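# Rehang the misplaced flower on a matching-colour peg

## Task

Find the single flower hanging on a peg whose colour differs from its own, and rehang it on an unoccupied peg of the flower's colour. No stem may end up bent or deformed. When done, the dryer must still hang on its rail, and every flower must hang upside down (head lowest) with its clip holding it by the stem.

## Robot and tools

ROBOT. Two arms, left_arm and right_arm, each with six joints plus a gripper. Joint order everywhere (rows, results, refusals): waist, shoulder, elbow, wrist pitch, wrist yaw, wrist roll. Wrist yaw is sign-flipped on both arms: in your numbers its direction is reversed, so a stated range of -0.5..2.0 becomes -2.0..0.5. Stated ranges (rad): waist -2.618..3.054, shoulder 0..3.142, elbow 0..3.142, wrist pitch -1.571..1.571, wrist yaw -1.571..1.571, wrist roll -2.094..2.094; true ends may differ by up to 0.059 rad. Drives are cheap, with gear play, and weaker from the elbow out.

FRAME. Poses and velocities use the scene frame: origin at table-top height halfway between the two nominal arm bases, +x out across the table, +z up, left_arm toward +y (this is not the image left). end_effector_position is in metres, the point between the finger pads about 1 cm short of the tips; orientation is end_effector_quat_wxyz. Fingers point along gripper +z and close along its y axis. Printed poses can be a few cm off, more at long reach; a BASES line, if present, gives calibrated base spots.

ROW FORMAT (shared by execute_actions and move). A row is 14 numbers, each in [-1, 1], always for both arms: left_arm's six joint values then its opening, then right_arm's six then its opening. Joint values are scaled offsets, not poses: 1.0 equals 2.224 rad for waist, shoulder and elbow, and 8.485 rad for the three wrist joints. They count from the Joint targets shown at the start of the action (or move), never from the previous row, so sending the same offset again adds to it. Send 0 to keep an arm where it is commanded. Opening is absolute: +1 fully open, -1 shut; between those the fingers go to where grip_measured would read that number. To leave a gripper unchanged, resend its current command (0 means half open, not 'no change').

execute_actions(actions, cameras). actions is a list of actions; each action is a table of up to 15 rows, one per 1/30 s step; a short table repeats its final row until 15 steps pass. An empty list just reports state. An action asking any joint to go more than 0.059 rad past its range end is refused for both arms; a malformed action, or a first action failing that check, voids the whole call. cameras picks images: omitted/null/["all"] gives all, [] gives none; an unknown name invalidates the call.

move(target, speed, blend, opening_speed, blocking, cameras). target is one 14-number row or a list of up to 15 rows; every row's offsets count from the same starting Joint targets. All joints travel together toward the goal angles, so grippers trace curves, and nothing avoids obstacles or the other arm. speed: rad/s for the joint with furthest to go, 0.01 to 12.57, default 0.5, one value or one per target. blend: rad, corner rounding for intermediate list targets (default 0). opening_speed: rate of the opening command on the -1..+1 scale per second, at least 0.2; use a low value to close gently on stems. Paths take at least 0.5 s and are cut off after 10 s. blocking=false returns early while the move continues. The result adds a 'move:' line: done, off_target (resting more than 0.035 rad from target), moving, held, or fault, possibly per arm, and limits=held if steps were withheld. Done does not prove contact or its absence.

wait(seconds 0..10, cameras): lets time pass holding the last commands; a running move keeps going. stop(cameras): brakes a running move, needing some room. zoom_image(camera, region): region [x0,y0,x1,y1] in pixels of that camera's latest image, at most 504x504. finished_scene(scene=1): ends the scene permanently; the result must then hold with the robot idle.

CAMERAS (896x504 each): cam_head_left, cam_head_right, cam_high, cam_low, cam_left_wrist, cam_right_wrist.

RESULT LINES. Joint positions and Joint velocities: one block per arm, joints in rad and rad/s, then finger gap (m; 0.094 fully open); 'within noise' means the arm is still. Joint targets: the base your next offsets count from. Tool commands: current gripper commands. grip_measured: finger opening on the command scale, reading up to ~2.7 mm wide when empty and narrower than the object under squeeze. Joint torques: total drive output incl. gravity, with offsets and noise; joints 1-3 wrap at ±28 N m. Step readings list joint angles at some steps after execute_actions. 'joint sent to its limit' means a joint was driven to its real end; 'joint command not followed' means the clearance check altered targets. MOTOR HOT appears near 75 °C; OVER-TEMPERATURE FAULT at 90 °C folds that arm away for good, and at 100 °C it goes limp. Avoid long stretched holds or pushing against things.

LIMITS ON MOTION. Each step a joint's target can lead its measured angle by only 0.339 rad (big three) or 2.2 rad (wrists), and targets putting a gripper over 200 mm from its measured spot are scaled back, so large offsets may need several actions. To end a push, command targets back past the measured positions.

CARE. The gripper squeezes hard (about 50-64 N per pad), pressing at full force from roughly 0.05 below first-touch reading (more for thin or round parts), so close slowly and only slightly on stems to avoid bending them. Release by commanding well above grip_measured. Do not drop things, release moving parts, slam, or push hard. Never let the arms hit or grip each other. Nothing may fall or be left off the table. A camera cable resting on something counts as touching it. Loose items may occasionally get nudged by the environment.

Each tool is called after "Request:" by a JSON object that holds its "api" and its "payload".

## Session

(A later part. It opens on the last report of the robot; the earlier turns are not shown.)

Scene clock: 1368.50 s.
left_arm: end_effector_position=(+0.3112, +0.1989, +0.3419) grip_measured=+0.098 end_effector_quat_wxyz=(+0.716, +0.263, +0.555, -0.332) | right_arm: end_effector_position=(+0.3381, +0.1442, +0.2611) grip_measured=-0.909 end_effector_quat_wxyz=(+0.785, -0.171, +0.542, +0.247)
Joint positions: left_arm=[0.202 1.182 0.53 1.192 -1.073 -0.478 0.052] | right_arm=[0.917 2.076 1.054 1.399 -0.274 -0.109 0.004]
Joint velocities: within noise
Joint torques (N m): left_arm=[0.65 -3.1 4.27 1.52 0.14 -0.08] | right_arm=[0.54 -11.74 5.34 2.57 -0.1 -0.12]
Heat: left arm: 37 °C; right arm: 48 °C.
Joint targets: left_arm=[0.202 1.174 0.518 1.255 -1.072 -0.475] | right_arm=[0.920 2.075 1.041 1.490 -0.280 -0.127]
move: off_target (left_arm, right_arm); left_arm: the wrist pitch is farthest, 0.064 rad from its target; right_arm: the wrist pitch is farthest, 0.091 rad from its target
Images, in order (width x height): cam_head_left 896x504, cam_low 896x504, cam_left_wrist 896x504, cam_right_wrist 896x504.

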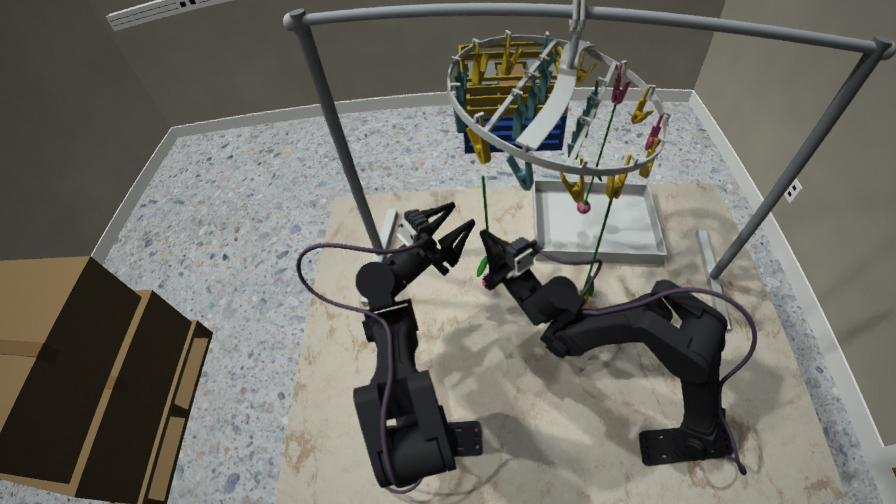

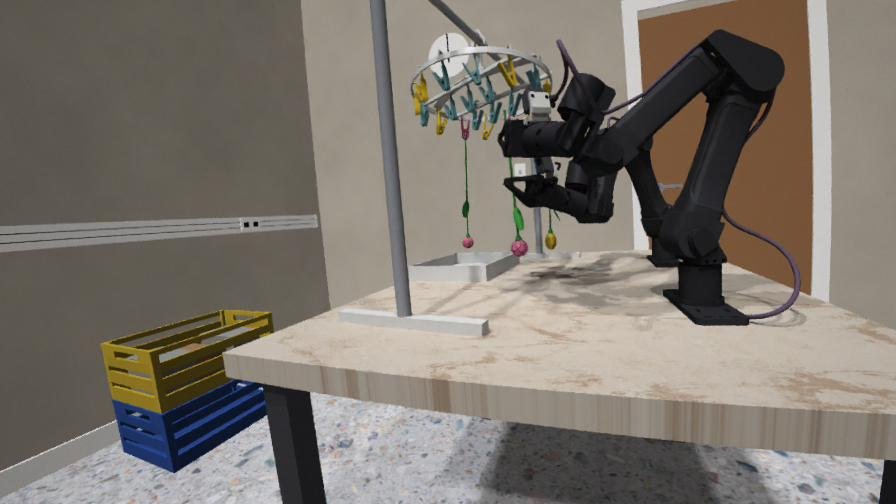

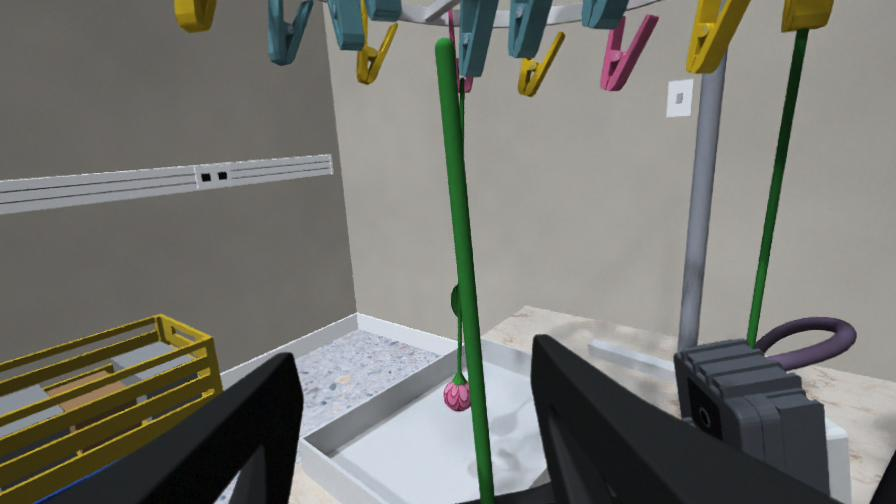

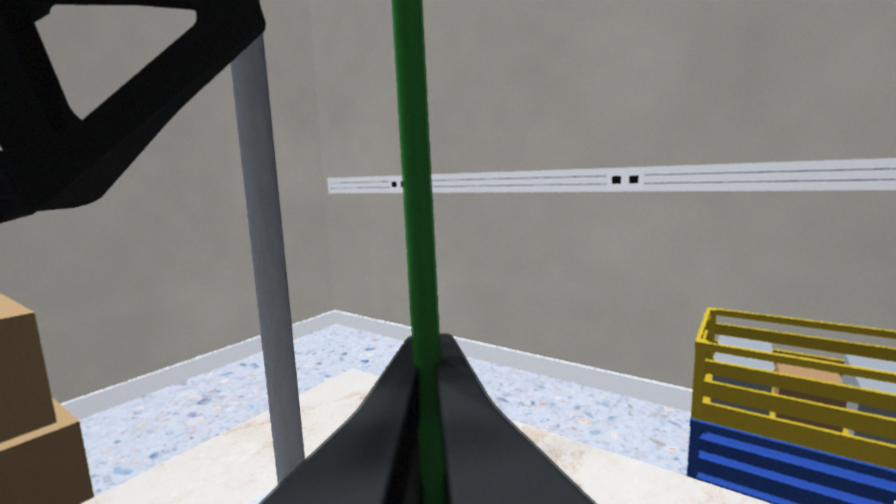

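Request:
{"api": "wait", "payload": {"seconds": 0, "cameras": ["cam_high","cam_low","cam_head_right"]}}

Request:
{"api": "zoom_image", "payload": {"camera": "cam_high", "region": [360, 180, 540, 330]}}

Request:
{"api": "zoom_image", "payload": {"camera": "cam_low", "region": [430, 90, 580, 260]}}

Scene clock: 1417.07 s.
left_arm: end_effector_position=(+0.3112, +0.1989, +0.3419) grip_measured=+0.098 end_effector_quat_wxyz=(+0.716, +0.263, +0.555, -0.332) | right_arm: end_effector_position=(+0.3381, +0.1442, +0.2611) grip_measured=-0.909 end_effector_quat_wxyz=(+0.785, -0.172, +0.541, +0.246)
Joint positions: left_arm=[0.202 1.182 0.53 1.192 -1.073 -0.478 0.052] | right_arm=[0.917 2.076 1.054 1.399 -0.274 -0.11 0.004]
Joint velocities: within noise
Joint torques (N m): left_arm=[0.44 -3.11 4.48 1.48 0.15 0] | right_arm=[0.53 -11.74 5.34 2.57 -0.1 -0.13]
Heat: left arm: 36 °C; right arm: 48 °C.
Joint targets: left_arm=[0.202 1.174 0.518 1.255 -1.072 -0.475] | right_arm=[0.920 2.075 1.041 1.490 -0.280 -0.127]
Tool commands: left_gripper/opening=+0.1 right_gripper/opening=-0.95
Images, in order (width x height): cam_head_right 896x504, cam_high 896x504, cam_low 896x504.

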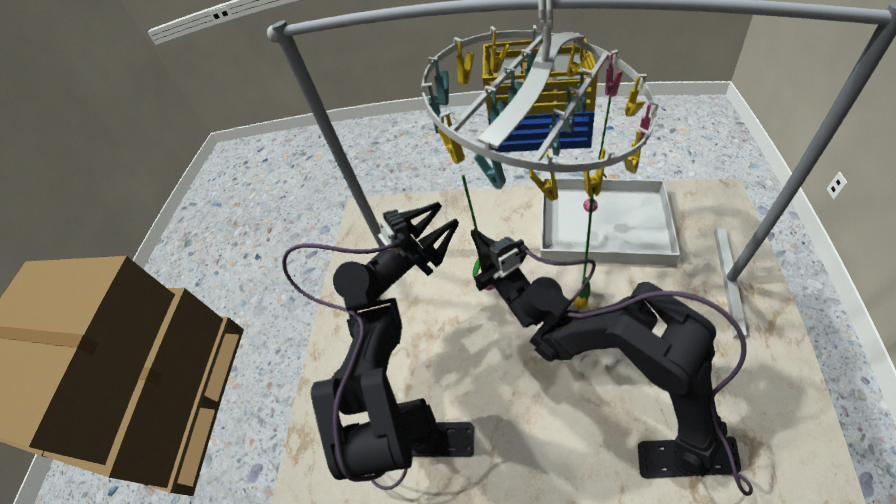

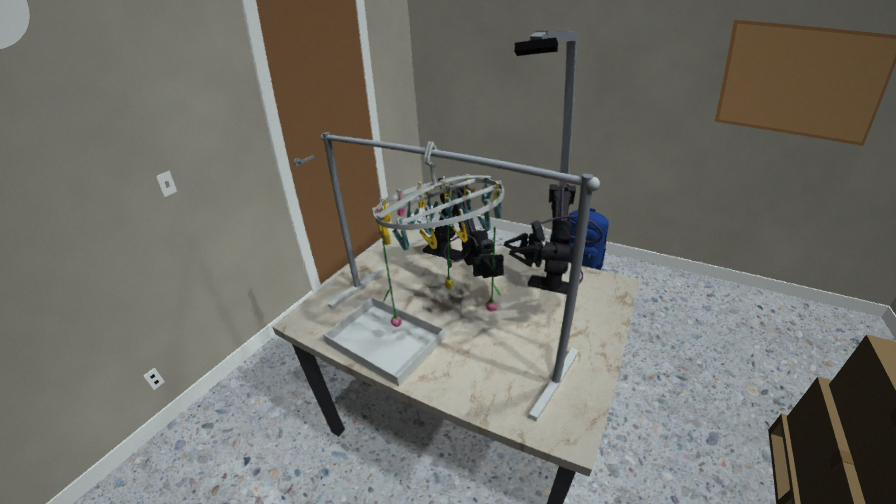

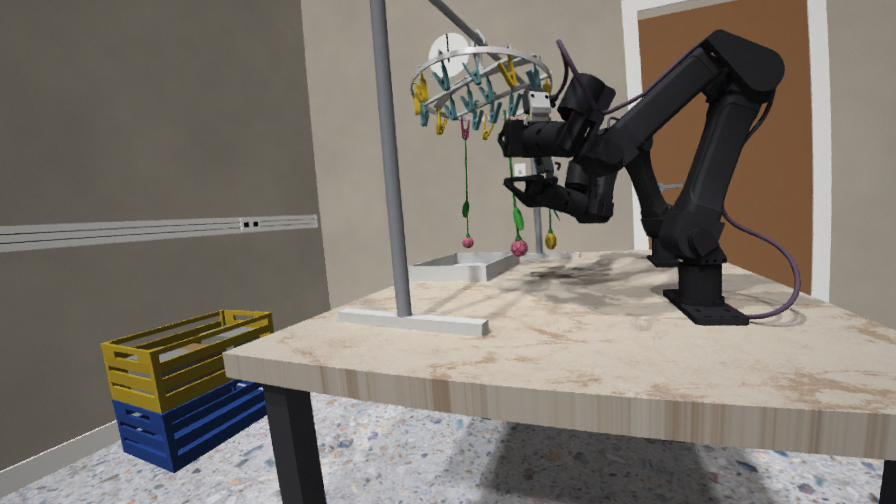

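Scaled by 2.800 from the camera's 896x504 image, which has a finer 1280x720 frame.

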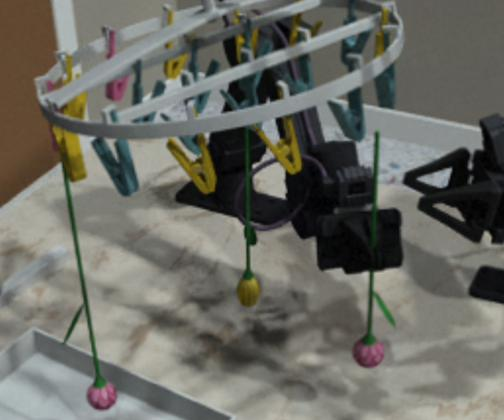

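Scaled by 2.965 from the camera's 896x504 image, which has a finer 1280x720 frame.

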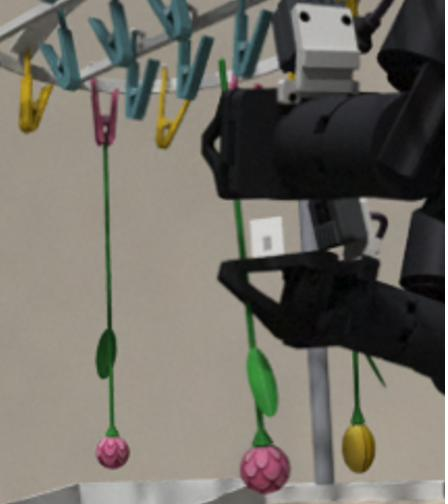

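Request:
{"api": "move", "payload": {"target": [-0.1075,0.0623,0,0.0154,0.0297,-0.0041,0.0, 0,0,0,0,0,0,-0.95], "speed": 0.25, "cameras": ["cam_left_wrist","cam_right_wrist","cam_head_left"]}}

Scene clock: 1483.70 s.
left_arm: end_effector_position=(+0.3307, +0.1496, +0.3365) grip_measured=+0.002 end_effector_quat_wxyz=(+0.713, +0.226, +0.534, -0.394) | right_arm: end_effector_position=(+0.3381, +0.1442, +0.2611) grip_measured=-0.909 end_effector_quat_wxyz=(+0.785, -0.172, +0.541, +0.246)
Joint positions: left_arm=[-0.038 1.317 0.53 1.308 -0.854 -0.513 0.047] | right_arm=[0.917 2.076 1.054 1.399 -0.274 -0.11 0.004]
Joint velocities: within noise
Joint torques (N m): left_arm=[-0.42 -3.97 4.01 1.75 0.42 -0.01] | right_arm=[0.53 -11.73 5.33 2.57 -0.1 -0.12]
Heat: left arm: 36 °C; right arm: 48 °C.
Joint targets: left_arm=[-0.037 1.312 0.518 1.386 -0.820 -0.510] | right_arm=[0.920 2.075 1.041 1.490 -0.280 -0.127]
move: off_target (left_arm, right_arm); left_arm: the wrist pitch is farthest, 0.077 rad from its target; right_arm: the wrist pitch is farthest, 0.091 rad from its target
Images, in order (width x height): cam_head_left 896x504, cam_left_wrist 896x504, cam_right_wrist 896x504.

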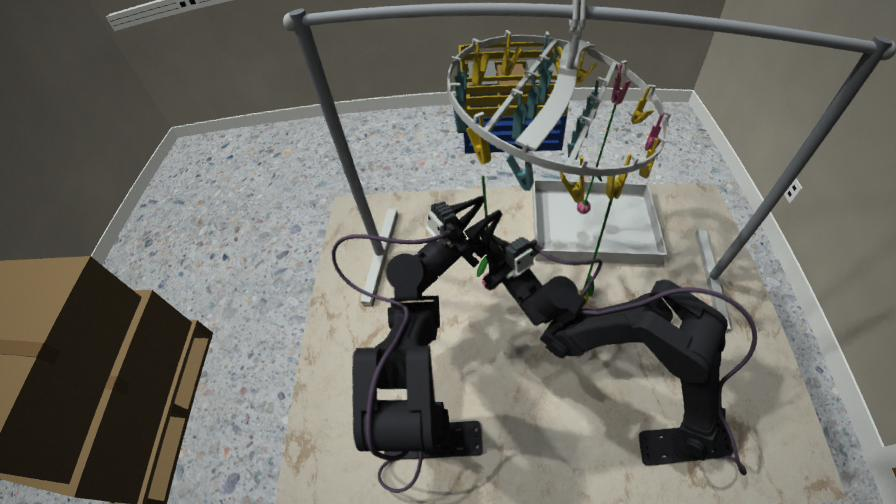

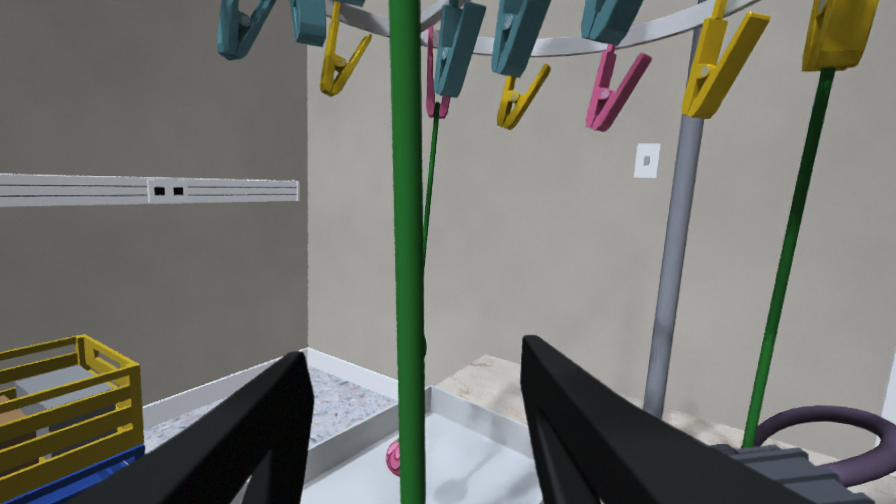

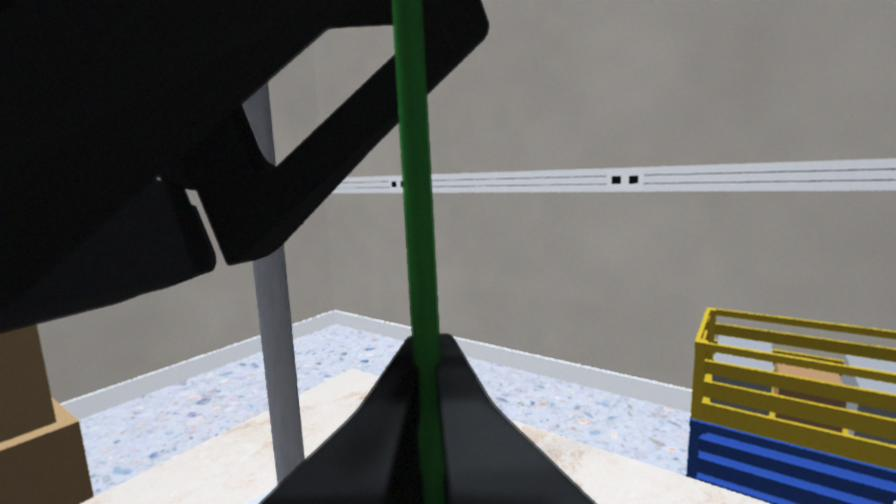

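Request:
{"api": "zoom_image", "payload": {"camera": "cam_left_wrist", "region": [340, 250, 500, 450]}}

Scaled by 2.520 from the camera's 896x504 image, which has a finer 1280x720 frame.

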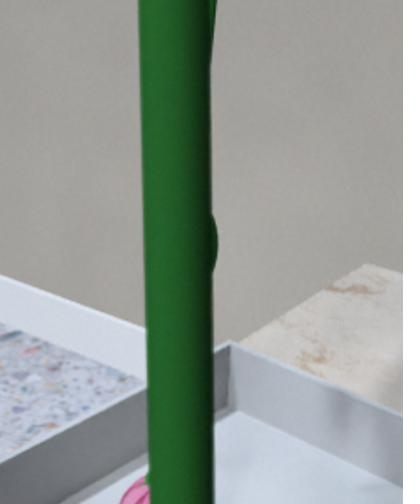

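Request:
{"api": "move", "payload": {"target": [[0,0,0,0,0,0,-0.78, 0,0,0,0,0,0,-0.95],[0,0,0,0,0,0,-0.95, 0,0,0,0,0,0,-0.95]], "opening_speed": 0.5, "cameras": ["cam_left_wrist","cam_right_wrist"]}}

Scene clock: 1503.17 s.
left_arm: end_effector_position=(+0.3322, +0.1524, +0.3369) grip_measured=-0.913 end_effector_quat_wxyz=(+0.716, +0.222, +0.535, -0.390) | right_arm: end_effector_position=(+0.3369, +0.1450, +0.2615) grip_measured=-0.909 end_effector_quat_wxyz=(+0.785, -0.171, +0.541, +0.247)
Joint positions: left_arm=[-0.031 1.317 0.53 1.308 -0.848 -0.513 0.004] | right_arm=[0.92 2.076 1.054 1.401 -0.276 -0.11 0.004]
Joint velocities: within noise
Joint torques (N m): left_arm=[-0.35 -3.92 4.38 1.74 0.39 -0.01] | right_arm=[0.61 -11.71 5.37 2.53 -0.06 -0.11]
Heat: left arm: 38 °C; right arm: 48 °C.
Joint targets: left_arm=[-0.037 1.312 0.518 1.386 -0.820 -0.510] | right_arm=[0.920 2.075 1.041 1.490 -0.280 -0.127]
move: off_target (left_arm, right_arm); target 2's new numbers were sent with left_arm's wrist pitch 0.078 rad from that target; left_arm: the wrist pitch is farthest, 0.078 rad from its target; right_arm: the wrist pitch is farthest, 0.089 rad from its target
Images, in order (width x height): cam_left_wrist 896x504, cam_right_wrist 896x504.

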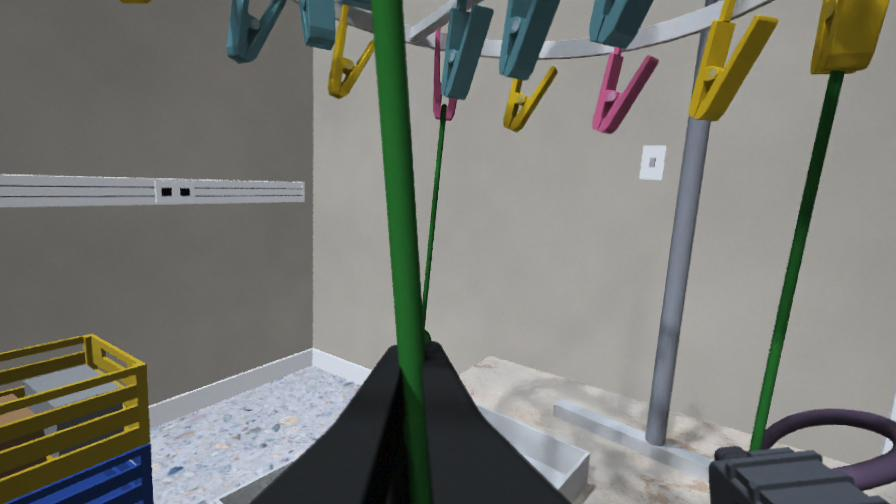

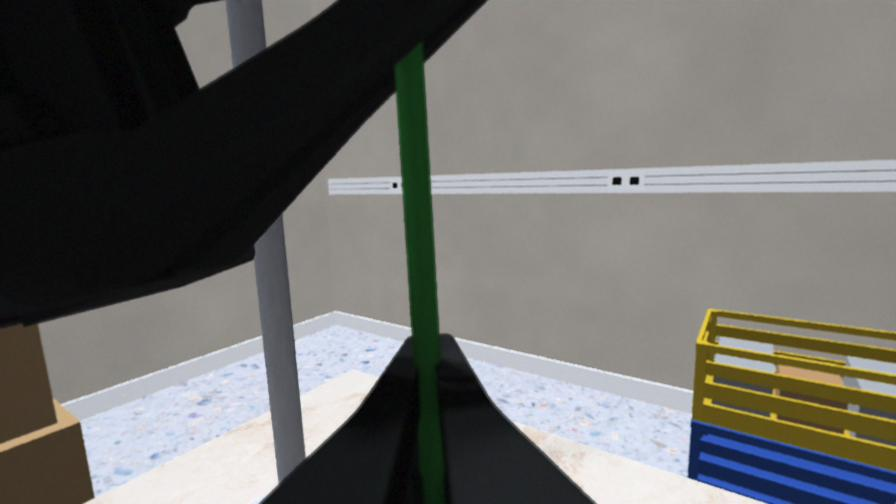

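Request:
{"api": "move", "payload": {"target": [[0,0,0,0,0,0,-0.95, 0,0,0,0,0,0,-0.2],[0,0,0,0,0,0,-0.95, 0,0,0,-0.0083,0,0,-0.2],[0,0,0,0,0,0,-0.95, 0.0229,-0.1169,-0.1016,-0.0253,-0.0055,0,-0.2]], "speed": 0.3, "opening_speed": 0.5, "cameras": ["cam_left_wrist","cam_right_wrist","cam_low"]}}

Scene clock: 1565.10 s.
left_arm: end_effector_position=(+0.3322, +0.1524, +0.3369) grip_measured=-0.915 end_effector_quat_wxyz=(+0.716, +0.222, +0.535, -0.390) | right_arm: end_effector_position=(+0.2927, +0.1178, +0.2680) grip_measured=-0.202 end_effector_quat_wxyz=(+0.765, -0.186, +0.567, +0.243)
Joint positions: left_arm=[-0.031 1.317 0.53 1.308 -0.848 -0.513 0.004] | right_arm=[0.971 1.851 0.832 1.327 -0.319 -0.11 0.037]
Joint velocities: within noise
Joint torques (N m): left_arm=[-0.21 -3.75 4.1 1.76 0.39 -0.05] | right_arm=[0.57 -12.93 5.04 1.32 -0.12 -0.12]
Heat: left arm: 38 °C; right arm: 48 °C.
Joint targets: left_arm=[-0.037 1.312 0.518 1.386 -0.820 -0.510] | right_arm=[0.971 1.815 0.815 1.275 -0.327 -0.127]
move: off_target (left_arm, right_arm); left_arm: the wrist pitch is farthest, 0.078 rad from its target; right_arm: the wrist pitch is farthest, 0.052 rad from its target
Images, in order (width x height): cam_low 896x504, cam_left_wrist 896x504, cam_right_wrist 896x504.

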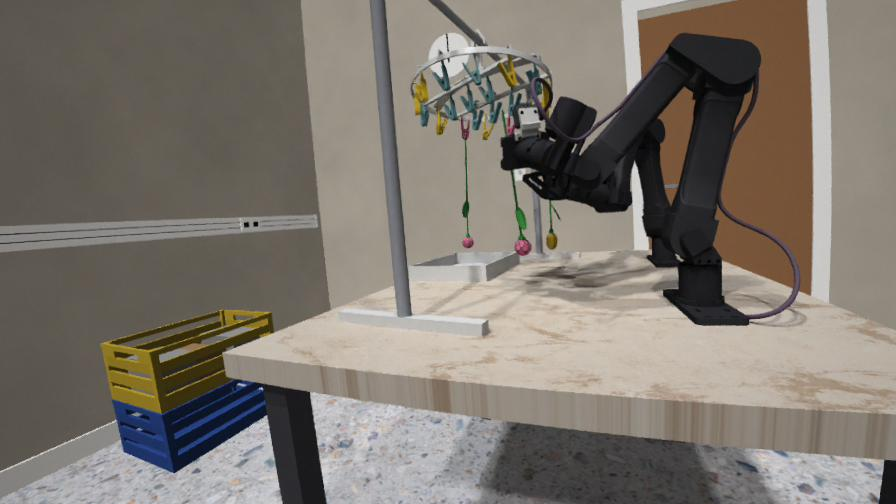

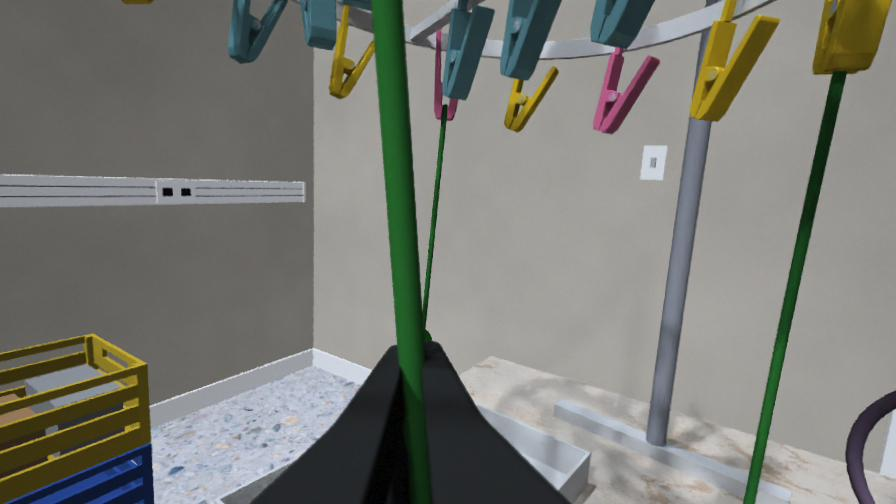

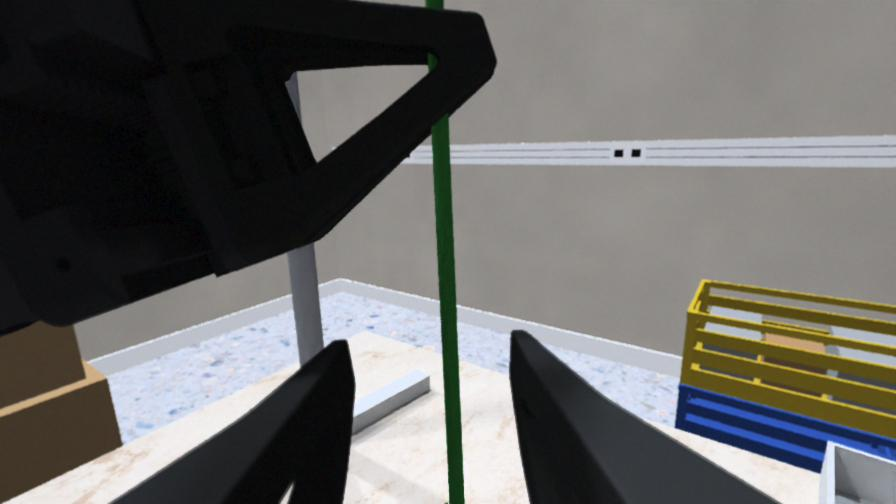

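Request:
{"api": "move", "payload": {"target": [[0,0,0,0,0,0,-0.95, -0.0094,-0.1641,-0.1192,-0.0029,0.0150,0.0091,-0.2],[0,0,0,0,0,0,-0.95, -0.0229,-0.4789,-0.2540,-0.0383,0.0385,0.0150,-0.2],[0,0,0,0,0,0,-0.95, -0.6389,-0.4789,-0.2540,-0.0383,0.0385,0.0150,-0.2]], "speed": 0.6, "blend": [0.1,0.1,0], "blocking": false, "cameras": ["cam_head_right"]}}

Scene clock: 1574.47 s.
left_arm: end_effector_position=(+0.3322, +0.1524, +0.3369) grip_measured=-0.915 end_effector_quat_wxyz=(+0.716, +0.222, +0.535, -0.390) | right_arm: end_effector_position=(+0.2577, +0.0799, +0.3030) grip_measured=-0.202 end_effector_quat_wxyz=(+0.772, -0.183, +0.545, +0.271)
Joint positions: left_arm=[-0.031 1.317 0.53 1.308 -0.848 -0.513 0.004] | right_arm=[0.971 1.617 0.666 1.312 -0.279 -0.089 0.037]
Joint velocities: left_arm=[within noise] | right_arm=[0.007 -0.598 -0.413 -0.037 0.198 0.037 0]
Joint torques (N m): left_arm=[-0.49 -4.04 4.14 1.77 0.4 0] | right_arm=[-0.9 -9.66 5.31 1.26 0.12 0.1]
Heat: left arm: 39 °C; right arm: 47 °C.
Joint targets: left_arm=[-0.037 1.312 0.518 1.386 -0.820 -0.510] | right_arm=[0.956 1.552 0.624 1.257 -0.235 -0.072]
Tool commands: left_gripper/opening=-0.95 right_gripper/opening=-0.2
move: running; path passed 0 of 3 targets; left_arm: the wrist pitch is farthest, 0.078 rad from its target; right_arm: the waist is farthest, 1.421 rad from its target
Images, in order (width x height): cam_head_right 896x504.

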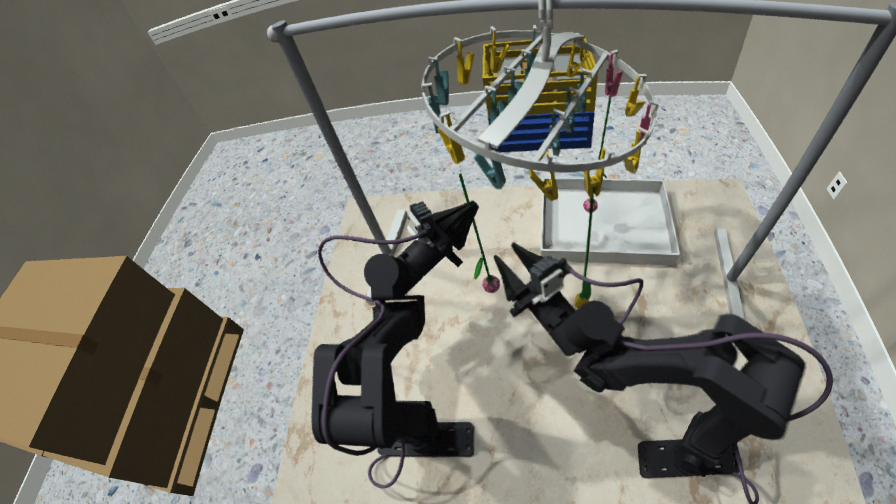

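Request:
{"api": "wait", "payload": {"seconds": 1, "cameras": ["cam_head_right","cam_high"]}}

Scene clock: 1579.47 s.
left_arm: end_effector_position=(+0.3322, +0.1524, +0.3369) grip_measured=-0.915 end_effector_quat_wxyz=(+0.716, +0.222, +0.535, -0.390) | right_arm: end_effector_position=(+0.2234, -0.3869, +0.3568) grip_measured=-0.202 end_effector_quat_wxyz=(+0.838, +0.115, +0.498, -0.192)
Joint positions: left_arm=[-0.031 1.317 0.53 1.308 -0.848 -0.513 0.004] | right_arm=[-0.437 0.768 0.271 0.996 -0.001 0 0.037]
Joint velocities: within noise
Joint torques (N m): left_arm=[-0.39 -3.92 4.15 1.76 0.36 -0.02] | right_arm=[-0.59 -1.8 6.26 1.24 0.06 0.09]
Heat: left arm: 39 °C; right arm: 45 °C.
Joint targets: left_arm=[-0.037 1.312 0.518 1.386 -0.820 -0.510] | right_arm=[-0.450 0.750 0.250 0.950 0.000 0.000]
Tool commands: left_gripper/opening=-0.95 right_gripper/opening=-0.2
earlier move: off_target (left_arm, right_arm); left_arm: the wrist pitch is farthest, 0.078 rad from its target; right_arm: the wrist pitch is farthest, 0.046 rad from its target
wait: 0.00 of 1 s (the move ended)
Images, in order (width x height): cam_head_right 896x504, cam_high 896x504.

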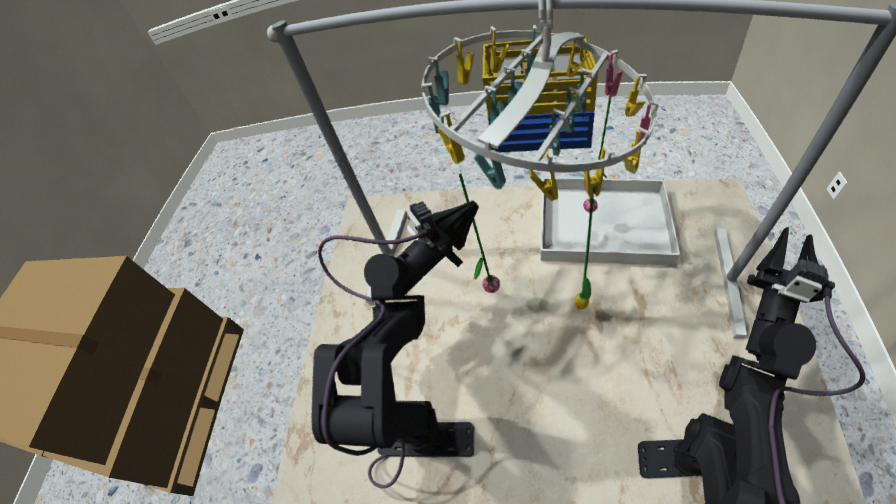

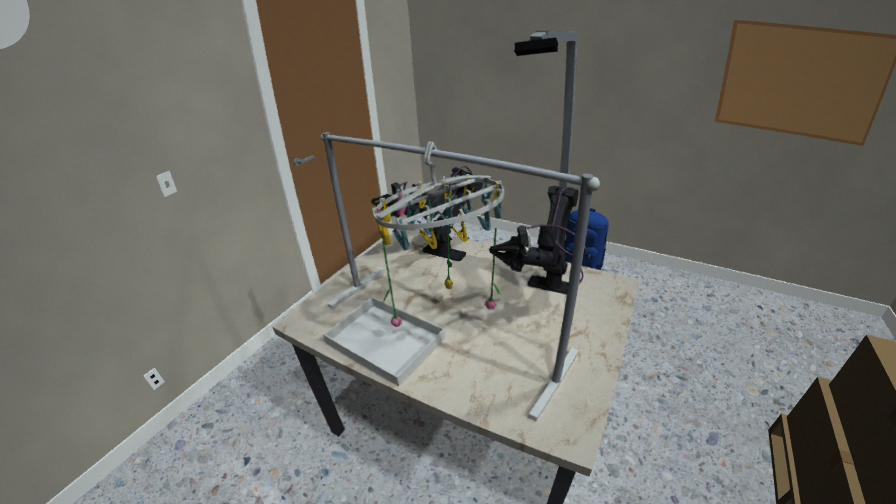

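Request:
{"api": "zoom_image", "payload": {"camera": "cam_head_right", "region": [410, 10, 670, 210]}}

Request:
{"api": "zoom_image", "payload": {"camera": "cam_high", "region": [360, 150, 560, 320]}}

Scaled by 1.938 from the camera's 896x504 image, which has a finer 1280x720 frame.

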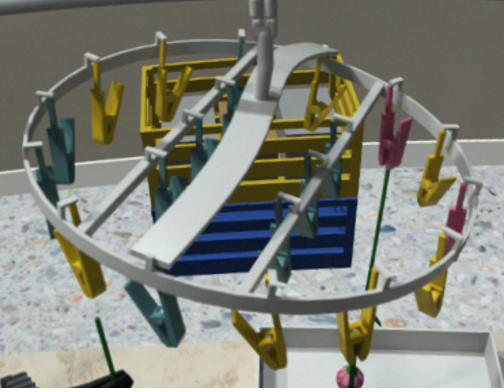

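Scaled by 2.520 from the camera's 896x504 image, which has a finer 1280x720 frame.

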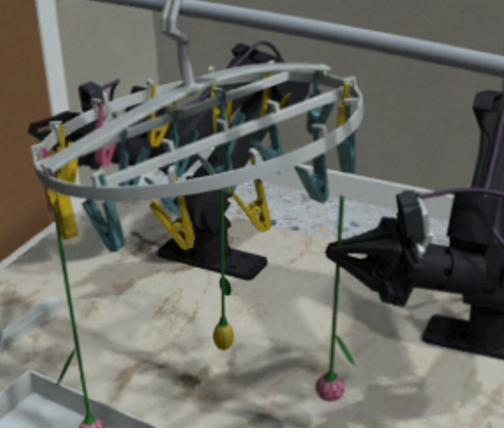

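Request:
{"api": "move", "payload": {"target": [[0.0230,-0.0941,-0.0845,-0.0196,0.0053,0.0086,-0.95, 0,0,0,0,0,0,-0.2],[-0.2442,-0.2580,-0.1138,-0.0726,0.0990,0.0489,-0.95, 0,0,0,0,0,0,-0.2],[-0.5585,-0.2580,-0.1138,-0.0726,0.0990,0.0489,-0.95, 0,0,0,0,0,0,-0.2],[-0.6201,0.2266,0.2129,0.0071,0.1897,0.0916,-0.95, 0,0,0,0,0,0,-0.2]], "speed": 0.6, "blend": [0.04,0.08,0.08,0]}}

Scene clock: 1745.60 s.
left_arm: end_effector_position=(+0.2176, -0.1517, +0.3082) grip_measured=-0.915 end_effector_quat_wxyz=(+0.774, +0.136, +0.573, -0.232) | right_arm: end_effector_position=(+0.2234, -0.3869, +0.3568) grip_measured=-0.202 end_effector_quat_wxyz=(+0.838, +0.115, +0.498, -0.192)
Joint positions: left_arm=[-1.417 1.823 0.94 1.331 0.783 0.269 0.004] | right_arm=[-0.437 0.768 0.271 0.996 -0.001 0 0.037]
Joint velocities: within noise
Joint torques (N m): left_arm=[-0.5 -8.75 9.18 2.19 -0.06 0.02] | right_arm=[-0.59 -1.8 6.26 1.24 0.06 0.09]
Heat: left arm: 39 °C; right arm: 34 °C.
Joint targets: left_arm=[-1.416 1.816 0.991 1.446 0.789 0.267] | right_arm=[-0.450 0.750 0.250 0.950 0.000 0.000]
move: off_target (left_arm, right_arm); left_arm: the wrist pitch is farthest, 0.115 rad from its target; right_arm: the wrist pitch is farthest, 0.046 rad from its target

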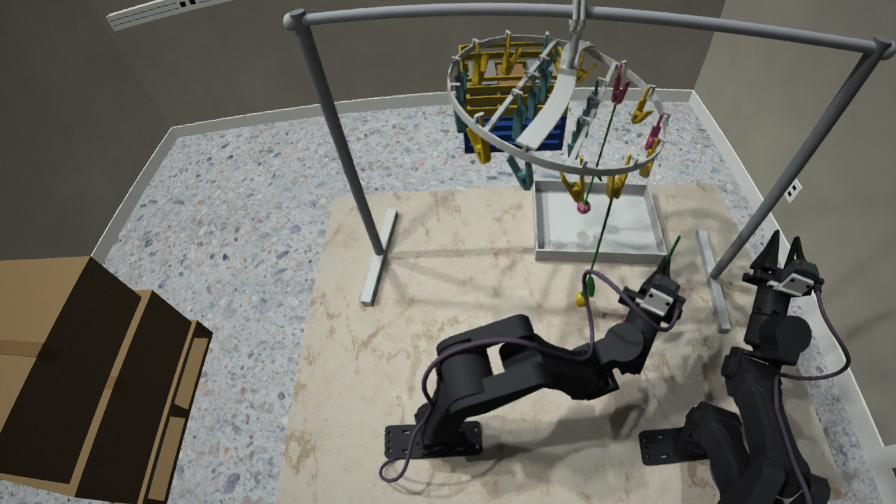

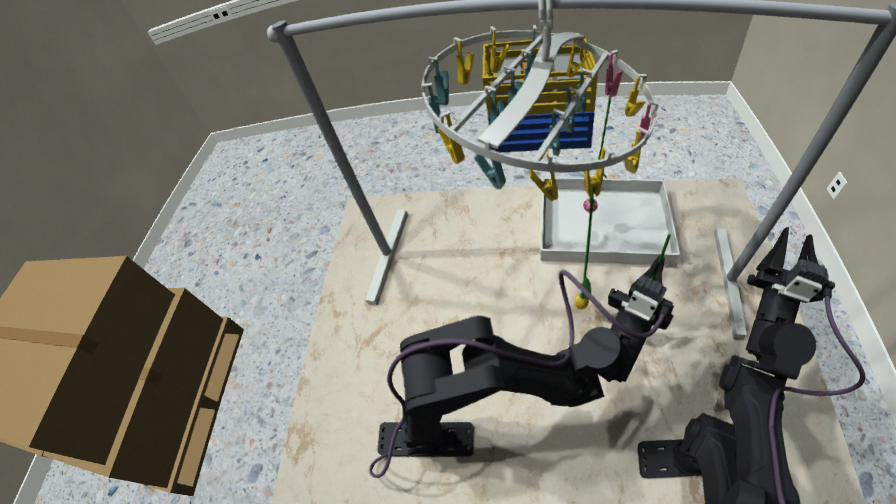

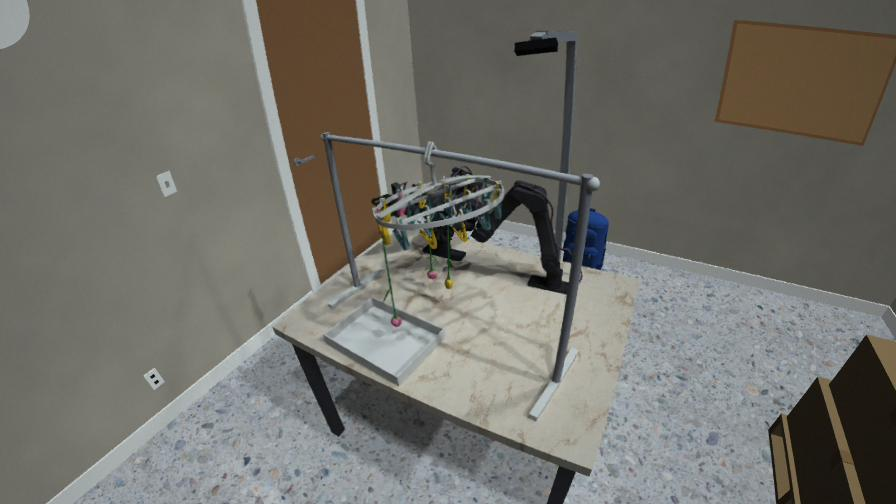

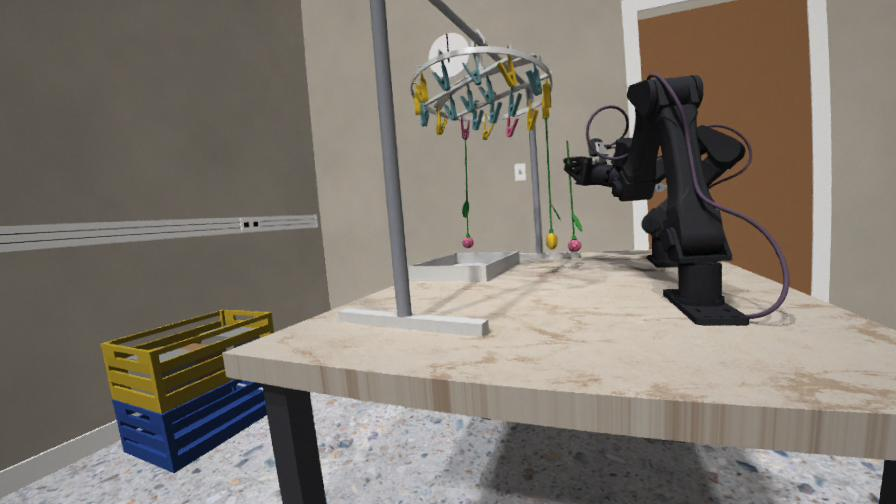

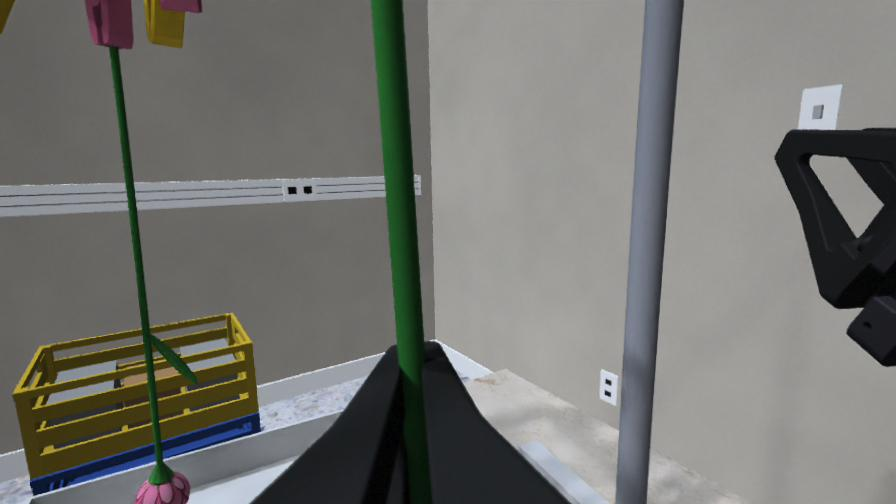

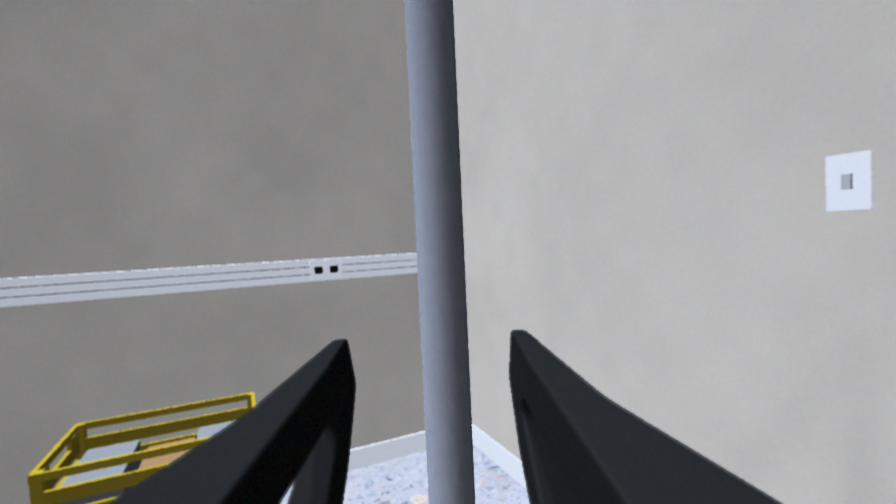

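Request:
{"api": "zoom_image", "payload": {"camera": "cam_low", "region": [500, 110, 640, 270]}}

Request:
{"api": "zoom_image", "payload": {"camera": "cam_head_left", "region": [560, 60, 720, 340]}}

Scaled by 3.150 from the camera's 896x504 image, which has a finer 1280x720 frame.

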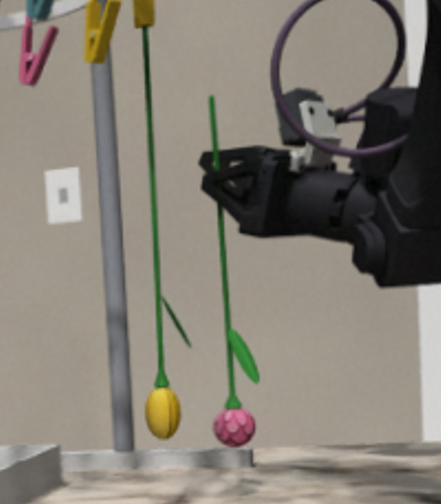

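Scaled by 1.800 from the camera's 896x504 image, which has a finer 1280x720 frame.

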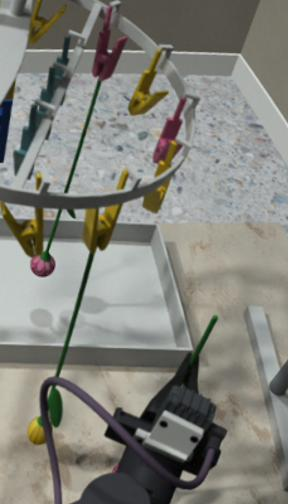

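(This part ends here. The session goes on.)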